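# Seat the juicer's sieve basket on its spindle

## Task

Set the sieve basket down onto the drive spindle inside the white bowl ring of the juicer so that it sits properly there; at the end neither gripper may be in contact with the basket, and the juicer must be upright and not touched by the robot.

## Robot and tools

Robot: two six-joint arms, left_arm and right_arm, each ending in a two-finger gripper with a camera on its wrist. Joint order for each arm, used in every row and every per-joint list: waist (joint1), shoulder (joint2), elbow (joint3), wrist pitch (joint4), wrist yaw (joint5), wrist roll (joint6). Wrist yaw has its sign flipped compared with the URDF, both in what you send and in what comes back. Stated ranges in radians (URDF signs): waist -2.880 to 2.880, shoulder 0.000 to 3.142, elbow 0.000 to 3.019, wrist pitch -1.693 to 1.571, wrist yaw -1.571 to 1.571, wrist roll -2.094 to 2.094. Actual ends may sit up to 0.084 rad either way.

Frames: scene frame has its origin at table-top height midway between the nominal bases, +z up, +x out over the table, left_arm toward +y (not the image side). Calibrated bases: left_arm at (+0.039, +0.336, 0) m, quat_wxyz (+1.000, 0, 0, +0.026); right_arm at (-0.010, -0.282, 0) m, quat_wxyz (+1.000, 0, 0, +0.015). Hand positions, orientations and wrist camera poses are reported in each arm's own base frame; fixed cameras and the table use the scene frame. end_effector_position is the point between the finger pads, about 1 cm short of the tips; fingers point along the gripper's +z and close along its y. Reported poses can be off by a few centimetres.

A row is 14 numbers in [-1, 1]: left_arm's six joint numbers then its opening, then right_arm's six joints and opening. Joint numbers are offsets, scaled so 1.0 equals 2.811 rad (waist, shoulder), 2.53 (elbow), 2.575 (wrist pitch), 8.12 (wrist yaw), 9.528 (wrist roll). They count from the Joint targets shown when the action (or move) begins, not from the previous row, so resending the same offset moves further. Send 0 for an arm's joints to leave its targets as they are. Opening is absolute, not an offset: +1 fully open, -1 closed; send the current command again to keep a gripper unchanged, since 0 means half open.

execute_actions(actions, cameras): actions is a list of actions; each action is up to 15 rows, one per 1/30 s step, the last row held if fewer. An action asking a joint more than 0.084 rad beyond its range is rejected for both arms; a malformed or failing first action rejects the whole call. Empty actions returns state plus all camera images. cameras: names, ["all"], or []; an unknown name invalidates the call.

move(target, speed, blend, opening_speed, grip_force, blocking, cameras): target is one 14-number row or a list of up to 15 rows, all offsets from the same starting Joint targets. All joints travel in step, so the hand follows a curve; no collision avoidance. speed: rad/s of the joint with the longest way to go, 0.01 to 12.57, default 0.5, one value or one per target. blend: rad of corner rounding between targets, 0 means stop at each. opening_speed: rate of the commanded opening per second on the -1..+1 scale, at least 0.2; use it to close gently. grip_force: newtons per pad, 10 to 50, one value or one per arm, persists; lower values close slowly. blocking=false returns after about 0.5 s while the move continues. Result adds a "move:" line: done, off_target (resting more than 0.035 rad from target), moving, held, fault; limits=held means steps were withheld. Done does not prove contact or its absence.

wait(seconds 0 to 10, cameras): robot holds last command; a running move goes on. stop(cameras): brakes the running move. zoom_image(camera, region [x0,y0,x1,y1] pixels, at most 504x504): closer view of the latest image of cam_high, cam_low, cam_left_wrist or cam_right_wrist (all 896x504). read_manual(section "licences"): URDF licence text only. finished_scene(scene): ends the scene with the given scene number; call nothing after it.

Result lines: Joint positions and Joint velocities per arm (rad, rad/s, then pad gap in m; 0.094 open). Joint targets are the base for your next offsets. grip_measured is finger opening on the command scale; empty it reads slightly wide, and on a hard part a bit narrower than the part. Joint torques in N m, positive toward larger angle, offset and noisy; numbers 3 and 4 wrap at ±28. "joint sent to its limit" means a joint was clamped at its end. "joint command not followed" means the clearance check altered targets. Velocities may read "within noise". Tool commands shows present gripper commands.

Limits in motion: each step's target stays within a lead of the measured angle (0.716 rad waist/shoulder, 0.645 elbow, 0.69 wrist pitch, 1.84 wrist yaw, 3.24 wrist roll), and targets moving the hand over 110 mm from where it is get scaled back. If something stops or drags an arm, command targets back past its positions to stop pressing.

Gripping: closing below the touch reading raises squeeze about 1 N per 0.001, jumping to the force limit about 0.06 lower. To release, command well above grip_measured. Do not grip the other arm's fingers.

Avoid: dropping the basket or releasing it while it moves, striking the juicer or table, pressing or bumping the arms into each other, tipping the juicer, and anything leaving the table. Keep loads and stretched poses short: motors heat, show MOTOR HOT at 85 °C, and at 100 °C the arm goes limp for 30 to 60 s. Loose objects may get nudged now and then.

Each tool is called after "Request:" by a JSON object that holds its "fn" and its "kwargs", one argument or row to a line.

## Session

Request:
{"fn": "execute_actions", "kwargs": {
  "actions": []
}}

Scene clock: 0.00 s.
left_arm: end_effector_position=(+0.1136, -0.4784, +0.2879) grip_measured=+1.000 end_effector_quat_wxyz=(+0.102, +0.034, +0.989, -0.099) | right_arm: end_effector_position=(+0.2389, -0.0361, +0.2507) grip_measured=+1.000 end_effector_quat_wxyz=(-0.010, -0.505, +0.863, -0.030)
Joint positions: left_arm=[-1.392 1.469 1.502 -1.364 0.157 -1.304 0.094] | right_arm=[-0.104 0.946 1 -1.606 -0.061 -1.164 0.094]
Joint velocities: within noise
Joint torques (N m): no reading
Heat: left arm: hottest elbow 31 °C; right arm: hottest elbow 33 °C.
Joint targets: left_arm=[-1.392 1.467 1.527 -1.362 0.158 -1.304] | right_arm=[-0.104 0.945 1.028 -1.606 -0.061 -1.164]
Tool commands: left_gripper/opening=+1.0 right_gripper/opening=+1.0
camera_calibration:
cam_left_wrist: T_world_to_cam=[[-0.106745, -0.974747, 0.196149, -0.511304], [-0.963617, 0.150039, 0.221202, 0.155441], [-0.245046, -0.1654, -0.955298, 0.311196], [0, 0, 0, 1]] pos_world=[0.171463, -0.470242, 0.363193]
cam_right_wrist: T_world_to_cam=[[0.867412, -0.496707, 0.0296236, -0.231127], [-0.458978, -0.77569, 0.433179, 0.0133231], [-0.192184, -0.389341, -0.900821, 0.346569], [0, 0, 0, 1]] pos_world=[0.273203, 0.0304652, 0.313272]

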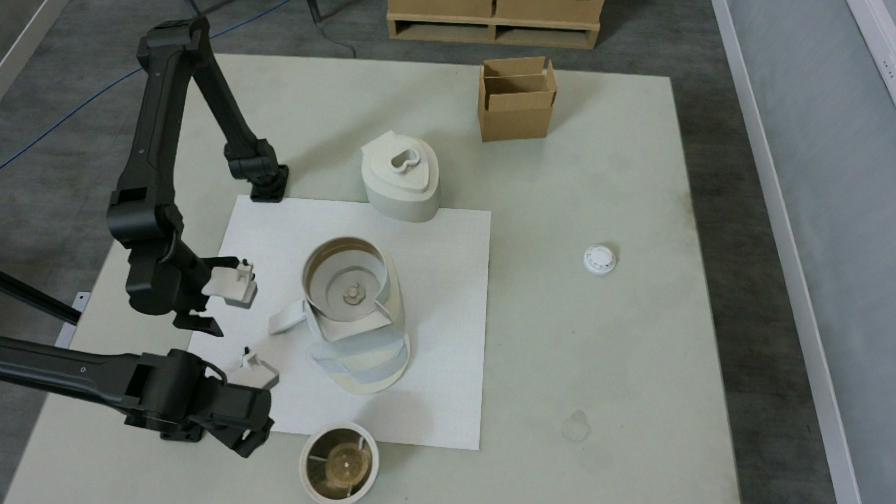

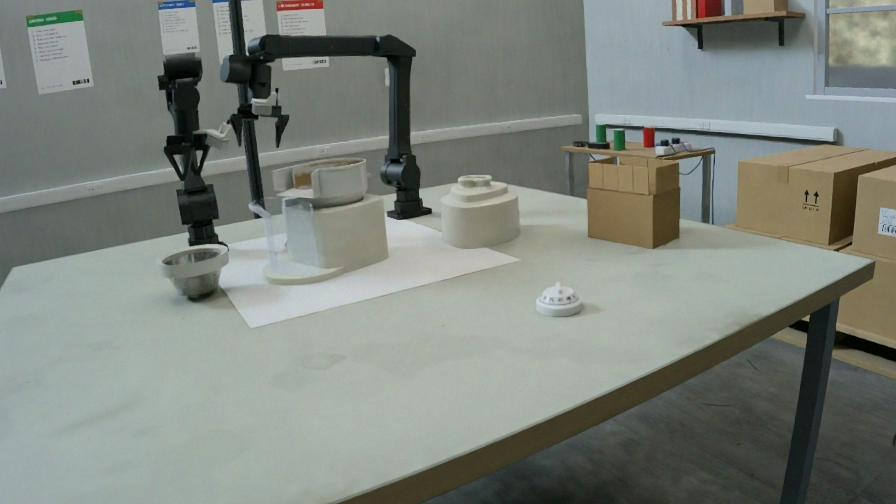

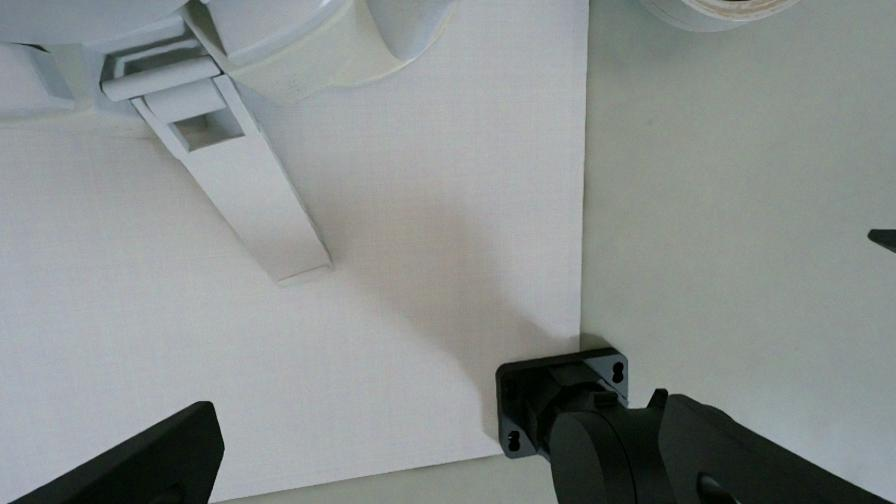

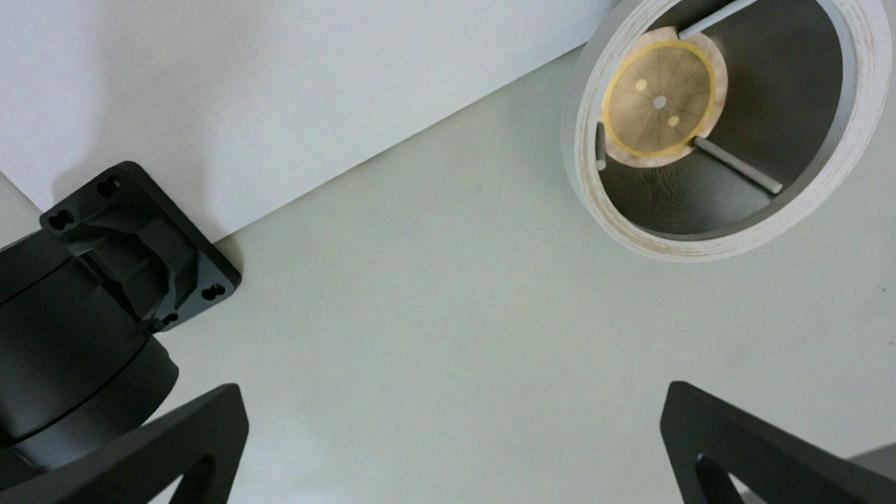

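Request:
{"fn": "move", "kwargs": {
  "target": [0.5913,-0.1523,-0.3099,0.6443,-0.2116,0.1369,1,-0.0733,0.2184,0.1115,0.1293,0.0075,0.0218,1],
  "speed": 0.9,
  "cameras": ["cam_right_wrist", "cam_left_wrist"]
}}

Scene clock: 31.77 s.
left_arm: end_effector_position=(+0.3673, -0.0770, +0.3772) grip_measured=+1.000 end_effector_quat_wxyz=(+0.560, +0.412, +0.574, -0.432) | right_arm: end_effector_position=(+0.4223, -0.1313, +0.1492) grip_measured=+1.000 end_effector_quat_wxyz=(-0.007, -0.327, +0.945, +0.003)
Joint positions: left_arm=[0.277 1.046 0.745 0.28 -1.557 -0.014 0.094] | right_arm=[-0.299 1.549 1.247 -1.285 -0.003 -0.965 0.094]
Joint torques (N m): left_arm=[1.49 -3.84 6.83 2 -0.05 0.15] | right_arm=[0.56 -11.05 14.74 0.49 0.25 0.03]
Heat: left arm: hottest elbow 36 °C; right arm: hottest elbow 40 °C.
Joint targets: left_arm=[0.270 1.039 0.743 0.297 -1.561 0.001] | right_arm=[-0.310 1.559 1.310 -1.273 0.000 -0.956]
move: off_target (right_arm); right_arm: the elbow is farthest, 0.063 rad from its target
camera_calibration:
cam_left_wrist: T_world_to_cam=[[-0.96111, -0.275598, 0.0177144, 0.324382], [-0.134333, 0.410495, -0.901914, 0.458981], [0.241294, -0.869218, -0.431553, 0.0946229], [0, 0, 0, 1]] pos_world=[0.350591, -0.0167625, 0.44905]
cam_right_wrist: T_world_to_cam=[[0.610293, -0.791825, -0.0235735, -0.356706], [-0.720144, -0.566951, 0.399949, 0.21029], [-0.330055, -0.22711, -0.916234, 0.335172], [0, 0, 0, 1]] pos_world=[0.479759, -0.0871042, 0.214582]
Images, in order (width x height): cam_left_wrist 896x504, cam_right_wrist 896x504.

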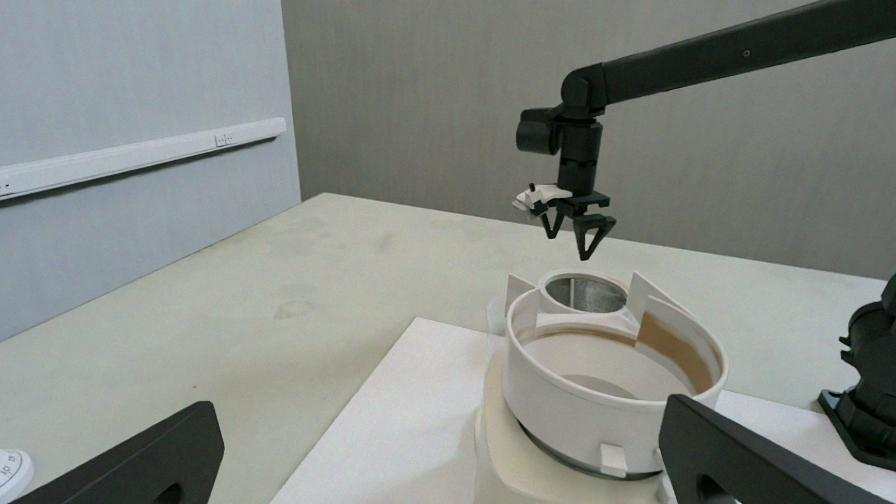

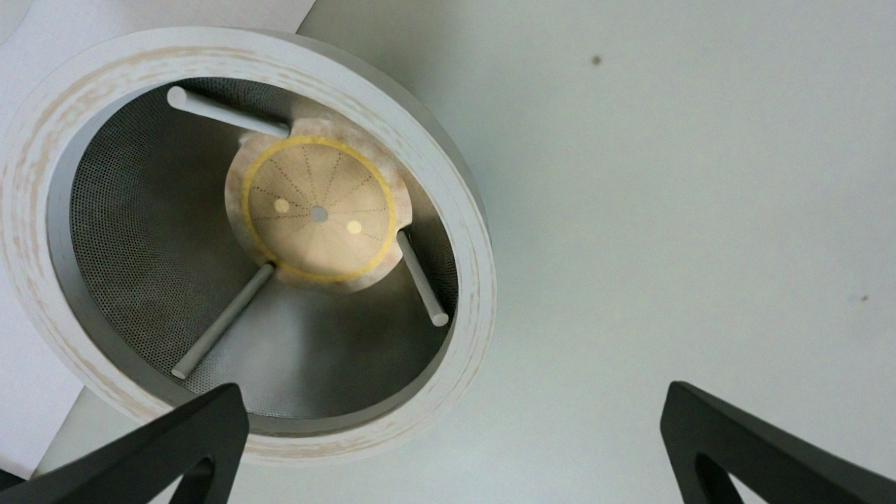

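Request:
{"fn": "move", "kwargs": {
  "target": [
    [0,0,0,0,0,0,1,0,0.0263,-0.0644,0.0711,0,-0.0109,1],
    [0,0,0,0,0,0,1,0,0.0263,-0.0644,0.0711,0,-0.0109,-1]
  ],
  "speed": 0.3,
  "opening_speed": 1.2,
  "cameras": ["cam_right_wrist"]
}}

Scene clock: 46.30 s.
left_arm: end_effector_position=(+0.3673, -0.0770, +0.3772) grip_measured=+1.000 end_effector_quat_wxyz=(+0.560, +0.413, +0.574, -0.432) | right_arm: end_effector_position=(+0.4286, -0.1331, +0.0830) grip_measured=-0.724 end_effector_quat_wxyz=(-0.002, -0.368, +0.930, +0.001)
Joint positions: left_arm=[0.277 1.046 0.745 0.28 -1.557 -0.014 0.094] | right_arm=[-0.3 1.624 1.151 -1.102 -0.001 -1.054 0.013]
Joint torques (N m): left_arm=[1.32 -3.9 6.87 1.96 -0.05 0.17] | right_arm=[0.26 -11.81 8.61 0.44 0.17 -0.13]
Heat: left arm: hottest elbow 36 °C; right arm: hottest elbow 43 °C.
Joint targets: left_arm=[0.270 1.039 0.743 0.297 -1.561 0.000] | right_arm=[-0.311 1.633 1.147 -1.090 0.000 -1.060]
move: done
camera_calibration:
cam_right_wrist: T_world_to_cam=[[0.67867, -0.734278, -0.0155808, -0.38583], [-0.671352, -0.628832, 0.392245, 0.211798], [-0.297815, -0.255745, -0.919729, 0.25886], [0, 0, 0, 1]] pos_world=[0.481135, -0.0839194, 0.148993]
Images, in order (width x height): cam_right_wrist 896x504.

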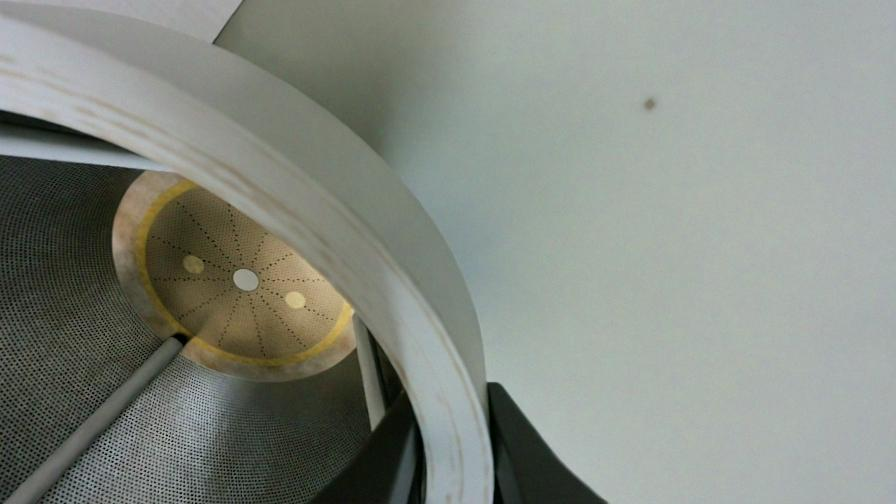

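Request:
{"fn": "move", "kwargs": {
  "target": [
    [0,0,0,0,0,0,1,0,-0.0153,0.0605,-0.0699,0,0,-1],
    [0,0,0,0,0,0,1,0.1462,-0.0651,0.2779,-0.2175,0,0.0798,-1],
    [0,0,0,0,0,0,1,0.2880,-0.0879,0.1692,-0.2303,0,0.1608,-1]
  ],
  "speed": [0.3,0.7,0.6],
  "blend": [0.03,0.08,0],
  "cameras": ["cam_right_wrist", "cam_left_wrist", "cam_low"]
}}

Request:
{"fn": "zoom_image", "kwargs": {
  "camera": "cam_right_wrist",
  "region": [200, 0, 620, 420]
}}

Request:
{"fn": "zoom_image", "kwargs": {
  "camera": "cam_left_wrist",
  "region": [480, 220, 760, 460]
}}

Scene clock: 66.60 s.
left_arm: end_effector_position=(+0.3673, -0.0770, +0.3772) grip_measured=+1.000 end_effector_quat_wxyz=(+0.560, +0.413, +0.574, -0.432) | right_arm: end_effector_position=(+0.3707, +0.2007, +0.3290) grip_measured=-0.726 end_effector_quat_wxyz=(+0.026, -0.017, +0.999, +0.013)
Joint positions: left_arm=[0.277 1.046 0.745 0.28 -1.557 -0.014 0.094] | right_arm=[0.498 1.415 1.577 -1.674 -0.001 0.463 0.013]
Joint torques (N m): left_arm=[1.49 -3.9 6.87 2 -0.05 0.16] | right_arm=[1.2 -12.92 9.94 -0.2 0.12 0.04]
Heat: left arm: hottest elbow 36 °C; right arm: hottest elbow 42 °C.
Joint targets: left_arm=[0.270 1.039 0.743 0.297 -1.561 0.000] | right_arm=[0.499 1.386 1.575 -1.683 0.000 0.472]
move: done
camera_calibration:
cam_left_wrist: T_world_to_cam=[[-0.961116, -0.275604, 0.0172599, 0.324588], [-0.133934, 0.410584, -0.901933, 0.458851], [0.24149, -0.869174, -0.431532, 0.0945456], [0, 0, 0, 1]] pos_world=[0.350591, -0.0167624, 0.44905]
cam_right_wrist: T_world_to_cam=[[0.0275916, -0.998901, -0.0378813, 0.204162], [-0.939305, -0.0388723, 0.340873, 0.284206], [-0.341971, 0.0261769, -0.939346, 0.519483], [0, 0, 0, 1]] pos_world=[0.438971, 0.201387, 0.398831]
Images, in order (width x height): cam_low 896x504, cam_left_wrist 896x504, cam_right_wrist 896x504.

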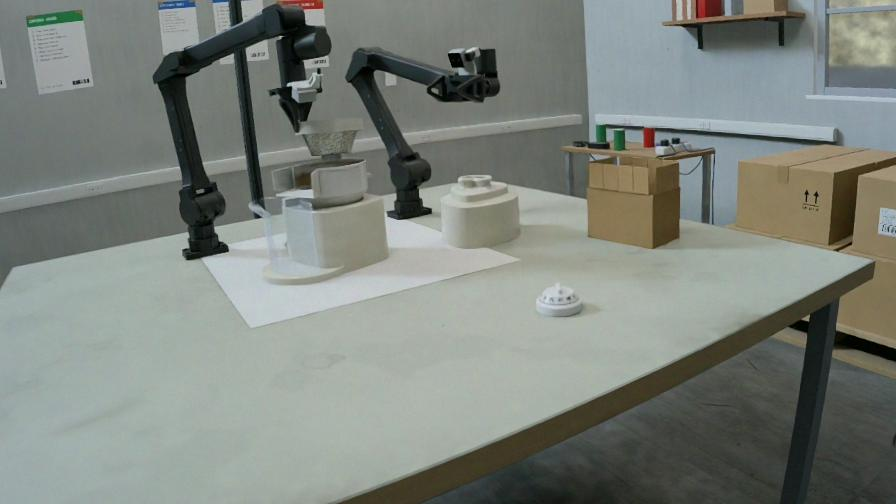

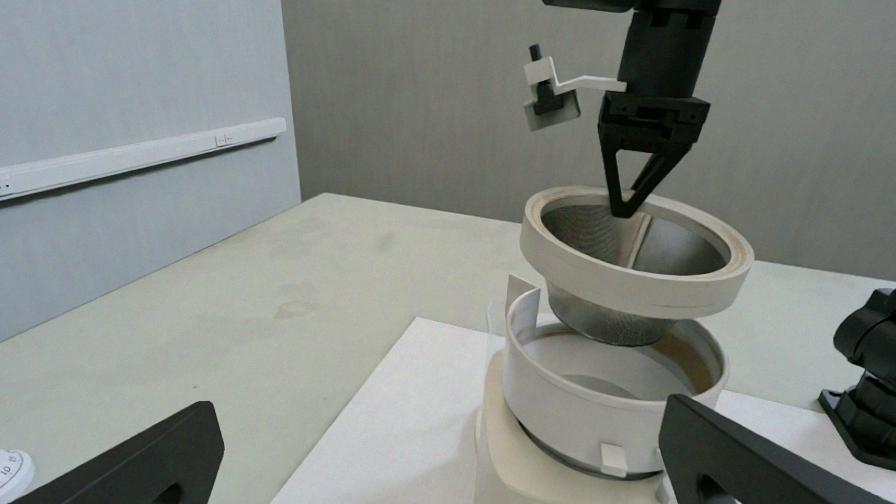

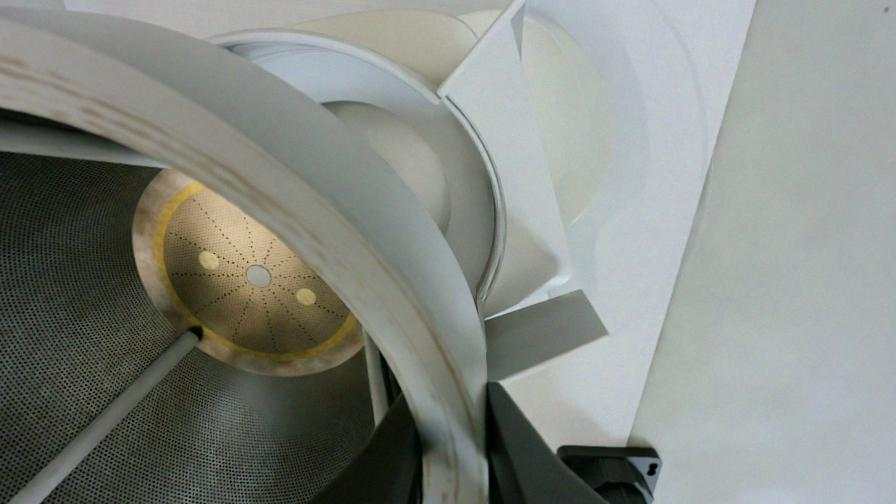

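Scaled by 1.200 from the camera's 896x504 image, which has a finer 1280x720 frame.

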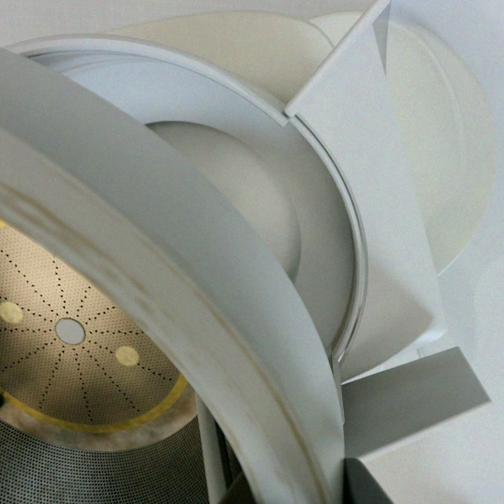

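Scaled by 1.800 from the camera's 896x504 image, which has a finer 1280x720 frame.

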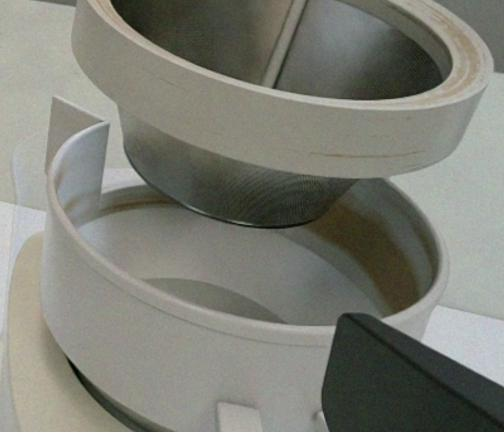

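Request:
{"fn": "move", "kwargs": {
  "target": [0,0,0,0,0,0,1,-0.0078,0.0164,-0.0640,0.0524,0,0,-1],
  "speed": 0.2,
  "cameras": ["cam_right_wrist", "cam_left_wrist", "cam_low"]
}}

Request:
{"fn": "zoom_image", "kwargs": {
  "camera": "cam_left_wrist",
  "region": [480, 220, 760, 460]
}}

Request:
{"fn": "zoom_image", "kwargs": {
  "camera": "cam_low",
  "region": [250, 90, 400, 220]
}}

Request:
{"fn": "zoom_image", "kwargs": {
  "camera": "cam_right_wrist",
  "region": [180, 0, 520, 340]
}}

Scene clock: 88.57 s.
left_arm: end_effector_position=(+0.3673, -0.0770, +0.3772) grip_measured=+1.000 end_effector_quat_wxyz=(+0.560, +0.413, +0.574, -0.432) | right_arm: end_effector_position=(+0.3672, +0.1950, +0.2625) grip_measured=-0.726 end_effector_quat_wxyz=(-0.001, -0.013, +1.000, -0.001)
Joint positions: left_arm=[0.277 1.046 0.745 0.28 -1.557 -0.014 0.094] | right_arm=[0.49 1.427 1.415 -1.562 -0.001 0.464 0.013]
Joint torques (N m): left_arm=[1.44 -3.96 6.87 2.06 -0.05 0.17] | right_arm=[0.5 -10.29 9.91 0.57 0.11 0]
Heat: left arm: hottest elbow 36 °C; right arm: hottest elbow 41 °C.
Joint targets: left_arm=[0.270 1.039 0.743 0.297 -1.561 0.000] | right_arm=[0.478 1.432 1.413 -1.548 0.000 0.472]
move: done
camera_calibration:
cam_left_wrist: T_world_to_cam=[[-0.961116, -0.275604, 0.0172599, 0.324588], [-0.133934, 0.410584, -0.901933, 0.458851], [0.24149, -0.869174, -0.431532, 0.0945456], [0, 0, 0, 1]] pos_world=[0.350591, -0.0167624, 0.44905]
cam_right_wrist: T_world_to_cam=[[0.017107, -0.999804, -0.0100071, 0.192726], [-0.919733, -0.019661, 0.392052, 0.278926], [-0.392172, 0.00249704, -0.919889, 0.473884], [0, 0, 0, 1]] pos_world=[0.439084, 0.196988, 0.328495]
Images, in order (width x height): cam_low 896x504, cam_left_wrist 896x504, cam_right_wrist 896x504.

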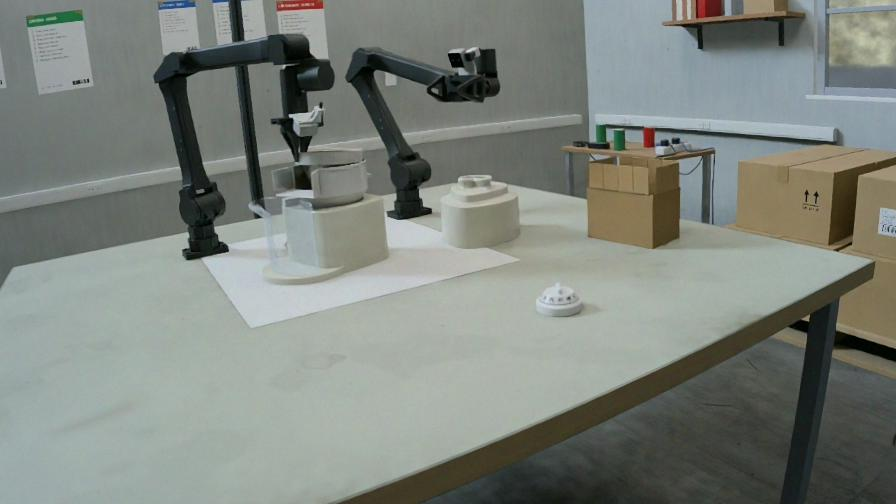

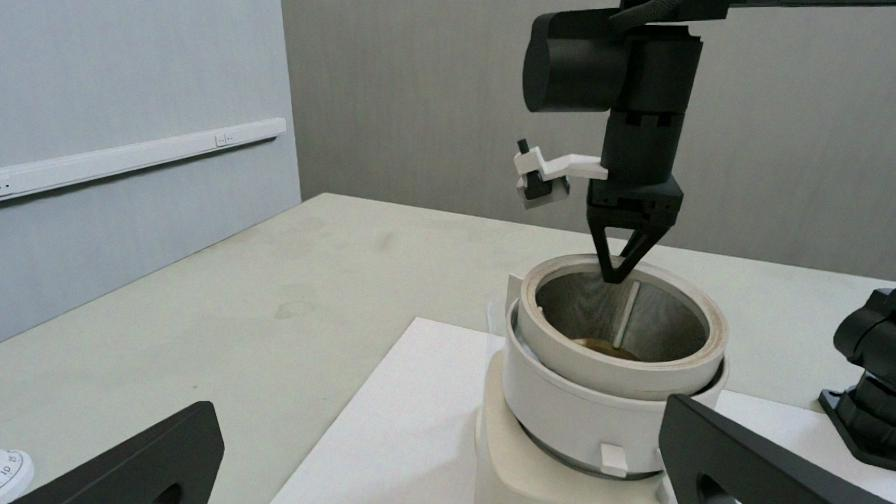

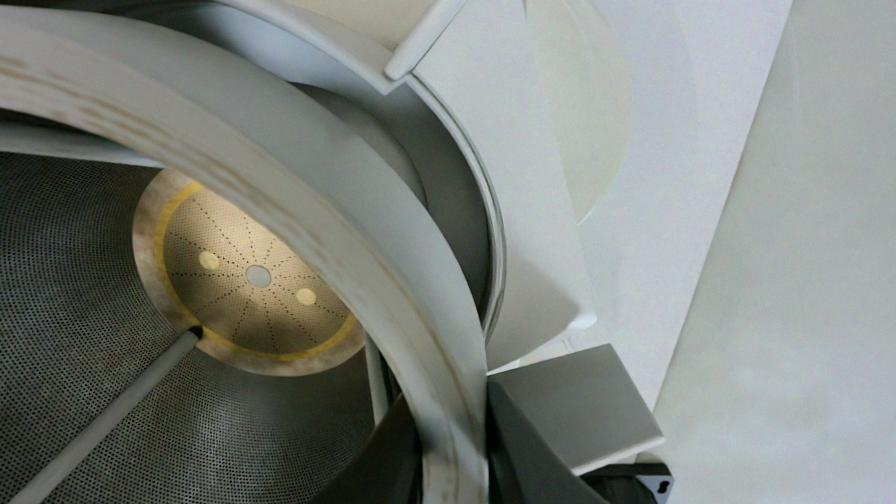

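Scaled by 1.800 from the camera's 896x504 image, which has a finer 1280x720 frame.

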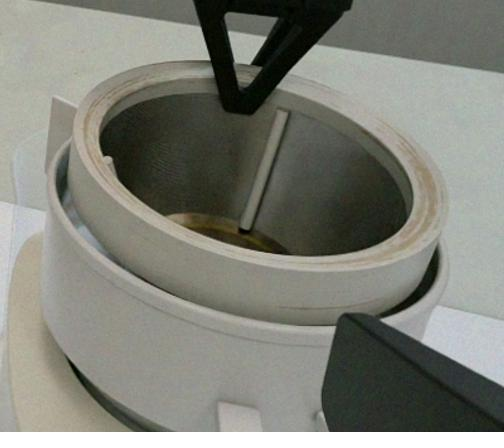

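Scaled by 3.360 from the camera's 896x504 image, which has a finer 1280x720 frame.

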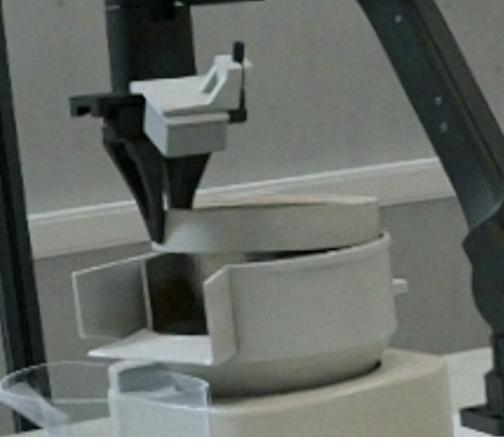

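Scaled by 1.482 from the camera's 896x504 image, which has a finer 1280x720 frame.

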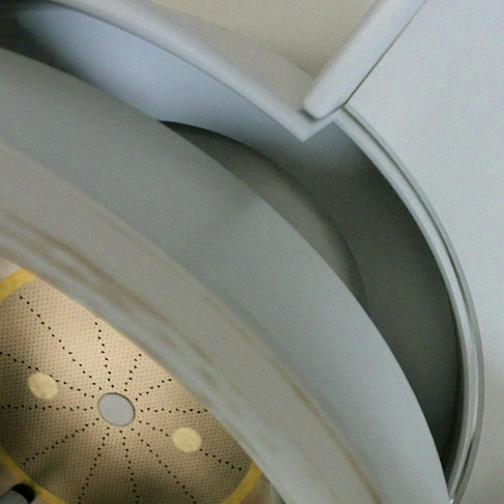

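Request:
{"fn": "move", "kwargs": {
  "target": [0,0,0,0,0,0,1,-0.0025,0.0014,-0.0182,0.0175,0,0,-1],
  "speed": 0.1,
  "cameras": ["cam_left_wrist"]
}}

Request:
{"fn": "zoom_image", "kwargs": {
  "camera": "cam_left_wrist",
  "region": [480, 240, 760, 460]
}}

Scene clock: 129.93 s.
left_arm: end_effector_position=(+0.3673, -0.0770, +0.3772) grip_measured=+1.000 end_effector_quat_wxyz=(+0.560, +0.413, +0.574, -0.432) | right_arm: end_effector_position=(+0.3680, +0.1924, +0.2453) grip_measured=-0.726 end_effector_quat_wxyz=(-0.001, -0.009, +1.000, -0.001)
Joint positions: left_arm=[0.277 1.046 0.745 0.28 -1.557 -0.014 0.094] | right_arm=[0.483 1.427 1.37 -1.517 -0.001 0.464 0.013]
Joint torques (N m): left_arm=[1.55 -3.96 6.83 2.03 -0.06 0.17] | right_arm=[0.21 -10.05 9.78 0.69 0.09 -0.03]
Heat: left arm: hottest elbow 37 °C; right arm: hottest elbow 41 °C.
Joint targets: left_arm=[0.270 1.039 0.743 0.297 -1.561 0.000] | right_arm=[0.470 1.436 1.367 -1.503 0.000 0.472]
move: done
camera_calibration:
cam_left_wrist: T_world_to_cam=[[-0.961116, -0.275604, 0.0172599, 0.324588], [-0.133934, 0.410584, -0.901933, 0.458851], [0.24149, -0.869174, -0.431532, 0.0945456], [0, 0, 0, 1]] pos_world=[0.350591, -0.0167624, 0.44905]
Images, in order (width x height): cam_left_wrist 896x504.

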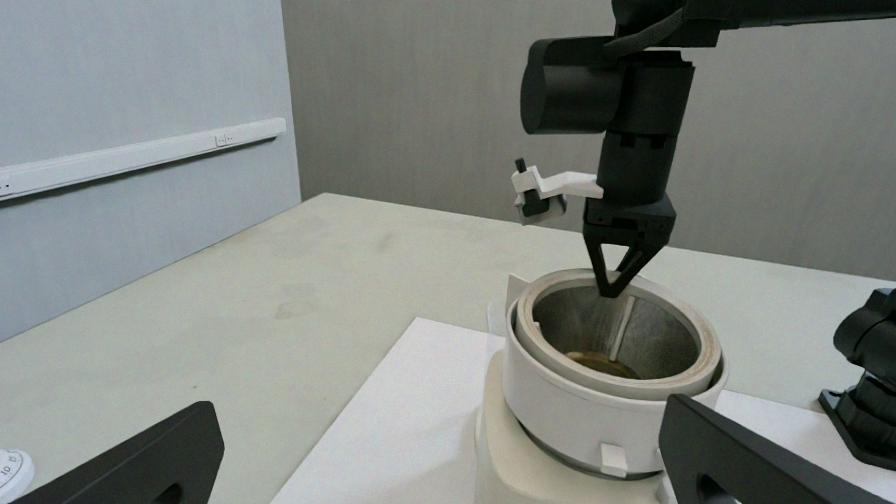

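Scaled by 1.800 from the camera's 896x504 image, which has a finer 1280x720 frame.

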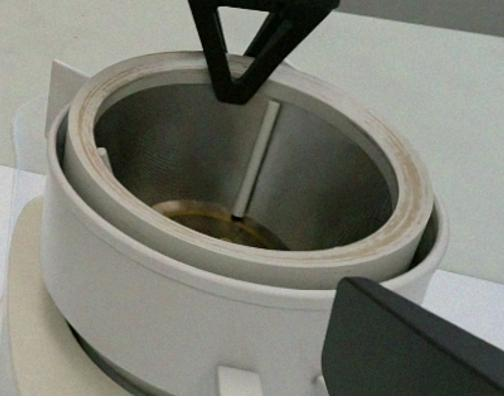

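Request:
{"fn": "move", "kwargs": {
  "target": [0,0,0,0,0,0,1,0,0.0032,-0.0241,0.0252,0,0,-1],
  "speed": 0.1
}}

Scene clock: 134.10 s.
left_arm: end_effector_position=(+0.3673, -0.0770, +0.3772) grip_measured=+1.000 end_effector_quat_wxyz=(+0.560, +0.413, +0.574, -0.432) | right_arm: end_effector_position=(+0.3685, +0.1925, +0.2221) grip_measured=-0.726 end_effector_quat_wxyz=(-0.001, -0.009, +1.000, -0.001)
Joint positions: left_arm=[0.277 1.046 0.745 0.28 -1.557 -0.014 0.094] | right_arm=[0.483 1.433 1.315 -1.455 -0.001 0.465 0.013]
Joint torques (N m): left_arm=[1.44 -3.9 6.89 2 -0.07 0.16] | right_arm=[0.15 -9.23 9.24 0.69 0.08 -0.01]
Heat: left arm: hottest elbow 37 °C; right arm: hottest elbow 41 °C.
Joint targets: left_arm=[0.270 1.039 0.743 0.297 -1.561 0.000] | right_arm=[0.470 1.445 1.306 -1.438 0.000 0.472]
move: done

Request:
{"fn": "move", "kwargs": {
  "target": [0,0,0,0,0,0,1,0,0.0014,-0.0146,0.0159,0,0,-1],
  "speed": 0.06
}}

Scene clock: 137.87 s.
left_arm: end_effector_position=(+0.3673, -0.0770, +0.3772) grip_measured=+1.000 end_effector_quat_wxyz=(+0.560, +0.413, +0.574, -0.432) | right_arm: end_effector_position=(+0.3681, +0.1943, +0.2093) grip_measured=-0.726 end_effector_quat_wxyz=(+0.001, -0.009, +1.000, +0.006)
Joint positions: left_arm=[0.277 1.046 0.745 0.28 -1.557 -0.014 0.094] | right_arm=[0.483 1.433 1.281 -1.413 0.01 0.465 0.013]
Joint torques (N m): left_arm=[1.38 -3.96 6.89 1.99 -0.05 0.16] | right_arm=[0.09 -9.11 8.99 0.65 -0.29 -0.01]
Heat: left arm: hottest elbow 37 °C; right arm: hottest elbow 41 °C.
Joint targets: left_arm=[0.270 1.039 0.743 0.297 -1.561 0.000] | right_arm=[0.470 1.449 1.269 -1.397 0.000 0.472]
move: done

Request:
{"fn": "move", "kwargs": {
  "target": [0,0,0,0,0,0,1,0,0,-0.0067,0.0066,0,0,-1],
  "speed": 0.06,
  "cameras": ["cam_left_wrist", "cam_right_wrist"]
}}

Request:
{"fn": "zoom_image", "kwargs": {
  "camera": "cam_left_wrist",
  "region": [480, 240, 760, 460]
}}

Scene clock: 142.43 s.
left_arm: end_effector_position=(+0.3673, -0.0770, +0.3772) grip_measured=+1.000 end_effector_quat_wxyz=(+0.560, +0.413, +0.574, -0.432) | right_arm: end_effector_position=(+0.3680, +0.1941, +0.2074) grip_measured=-0.726 end_effector_quat_wxyz=(+0.001, -0.009, +1.000, +0.006)
Joint positions: left_arm=[0.277 1.046 0.745 0.28 -1.557 -0.014 0.094] | right_arm=[0.483 1.433 1.276 -1.407 0.009 0.465 0.013]
Joint torques (N m): left_arm=[1.55 -3.96 6.86 2.02 -0.06 0.16] | right_arm=[0.03 -8.94 7.97 1.1 -0.27 0]
Heat: left arm: hottest elbow 37 °C; right arm: hottest elbow 41 °C.
Joint targets: left_arm=[0.270 1.039 0.743 0.297 -1.561 0.000] | right_arm=[0.470 1.449 1.252 -1.380 0.000 0.472]
move: done
camera_calibration:
cam_left_wrist: T_world_to_cam=[[-0.961116, -0.275604, 0.0172599, 0.324588], [-0.133934, 0.410584, -0.901933, 0.458851], [0.24149, -0.869174, -0.431532, 0.0945456], [0, 0, 0, 1]] pos_world=[0.350591, -0.0167624, 0.44905]
cam_right_wrist: T_world_to_cam=[[0.00960185, -0.999677, -0.0235259, 0.196834], [-0.92162, -0.0179755, 0.387676, 0.302574], [-0.387974, 0.0179595, -0.921495, 0.419387], [0, 0, 0, 1]] pos_world=[0.439679, 0.194678, 0.273794]
Images, in order (width x height): cam_left_wrist 896x504, cam_right_wrist 896x504.

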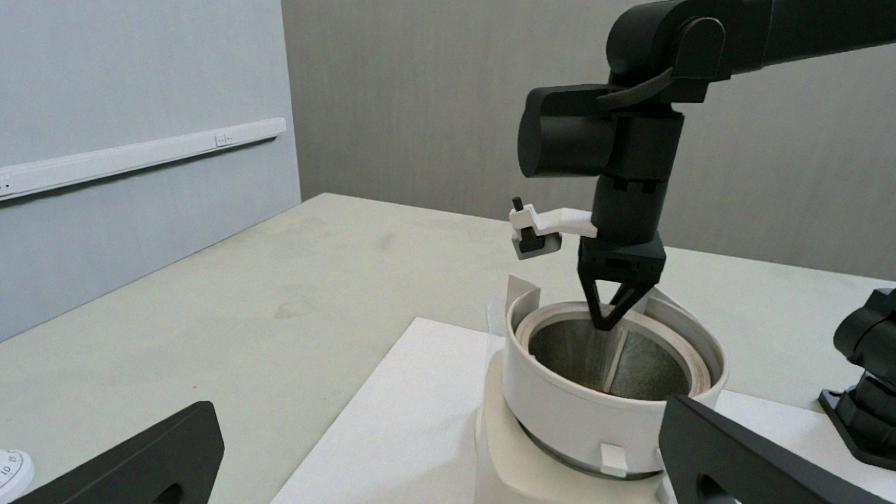

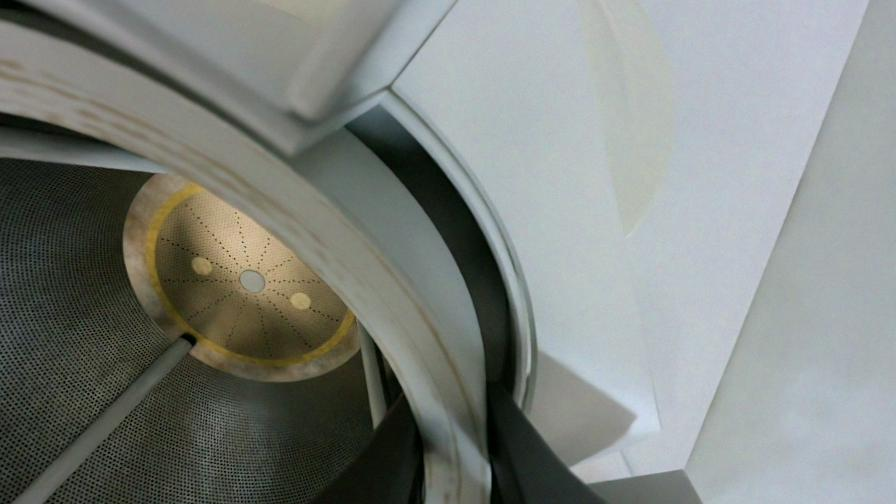

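Scaled by 1.800 from the camera's 896x504 image, which has a finer 1280x720 frame.

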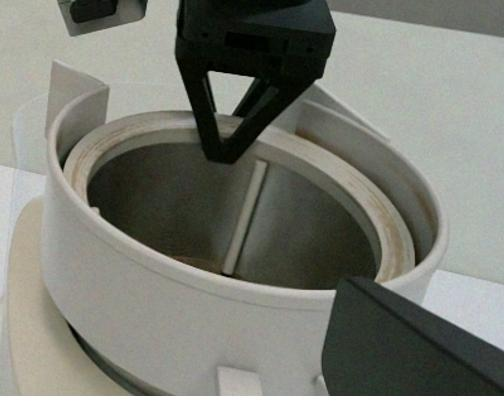

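Request:
{"fn": "move", "kwargs": {
  "target": [
    [0,0,0,0,0,0,1,0,0,0.0063,-0.0066,0,0,-0.3],
    [0,0,0,0,0,0,1,0,0,0.0447,-0.0066,0,0,-0.3],
    [0,0,0,0,0,0,1,0,0,0.1771,-0.1204,0,0,-0.3]
  ],
  "speed": [0.2,0.2,0.3],
  "opening_speed": 0.6,
  "cameras": ["cam_left_wrist", "cam_right_wrist"]
}}

Request:
{"fn": "zoom_image", "kwargs": {
  "camera": "cam_left_wrist",
  "region": [480, 240, 760, 460]
}}

Request:
{"fn": "zoom_image", "kwargs": {
  "camera": "cam_right_wrist",
  "region": [80, 0, 520, 420]
}}

Scene clock: 153.43 s.
left_arm: end_effector_position=(+0.3673, -0.0770, +0.3772) grip_measured=+1.000 end_effector_quat_wxyz=(+0.560, +0.413, +0.574, -0.432) | right_arm: end_effector_position=(+0.3866, +0.2026, +0.3465) grip_measured=-0.302 end_effector_quat_wxyz=(+0.043, -0.009, +0.999, +0.024)
Joint positions: left_arm=[0.277 1.046 0.745 0.28 -1.557 -0.014 0.094] | right_arm=[0.483 1.436 1.642 -1.679 0.003 0.465 0.033]
Joint torques (N m): left_arm=[1.32 -3.96 6.86 2.03 -0.06 0.17] | right_arm=[0.21 -9.47 14.82 -0.43 -0.01 -0.02]
Heat: left arm: hottest elbow 37 °C; right arm: hottest elbow 42 °C.
Joint targets: left_arm=[0.270 1.039 0.743 0.297 -1.561 0.000] | right_arm=[0.470 1.449 1.700 -1.690 0.000 0.472]
move: off_target (right_arm); right_arm: the elbow is farthest, 0.058 rad from its target
camera_calibration:
cam_left_wrist: T_world_to_cam=[[-0.961116, -0.275604, 0.0172599, 0.324588], [-0.133934, 0.410584, -0.901933, 0.458851], [0.24149, -0.869174, -0.431532, 0.0945456], [0, 0, 0, 1]] pos_world=[0.350591, -0.0167624, 0.44905]
cam_right_wrist: T_world_to_cam=[[0.0123227, -0.998148, -0.0595718, 0.219553], [-0.951004, -0.0301054, 0.307708, 0.307435], [-0.308931, 0.0528613, -0.949614, 0.526605], [0, 0, 0, 1]] pos_world=[0.452352, 0.200565, 0.418551]
Images, in order (width x height): cam_left_wrist 896x504, cam_right_wrist 896x504.

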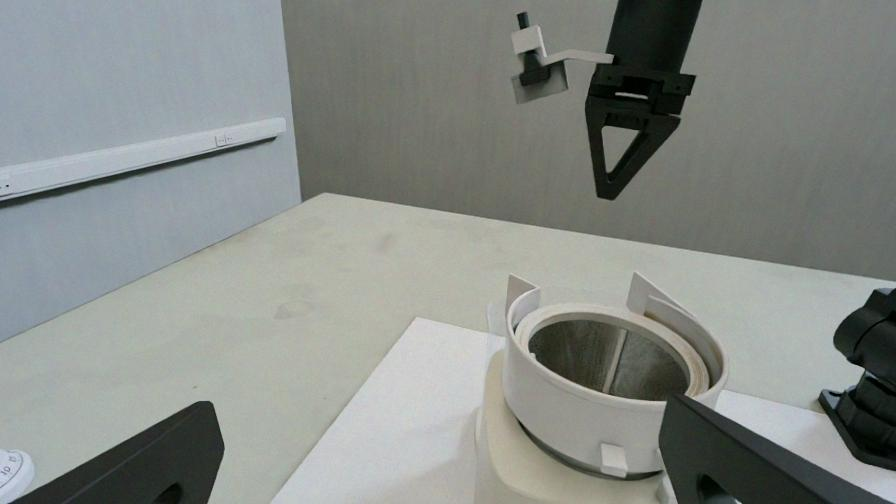

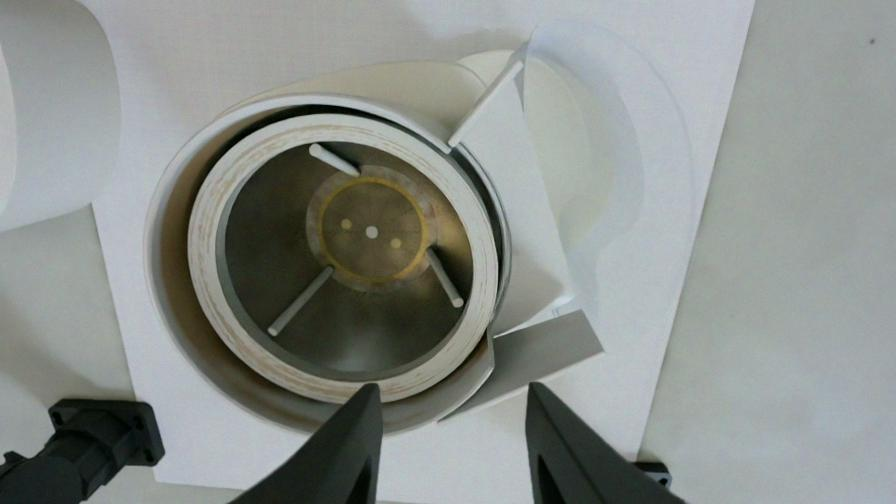

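Scaled by 1.800 from the camera's 896x504 image, which has a finer 1280x720 frame.

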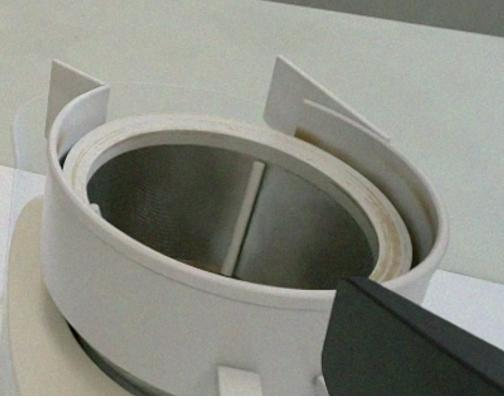

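Scaled by 1.145 from the camera's 896x504 image, which has a finer 1280x720 frame.

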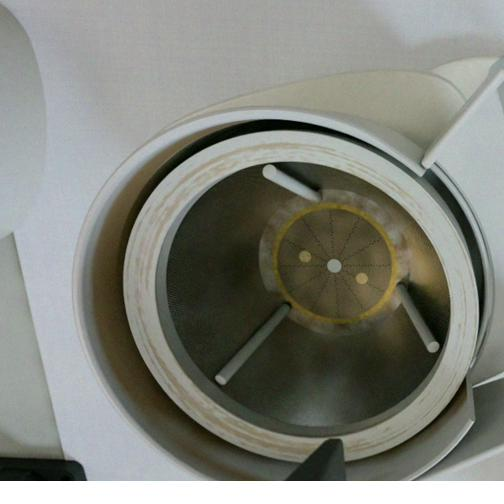

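Request:
{"fn": "finished_scene", "kwargs": {
  "scene": 2
}}

The scene is finished: the task was done.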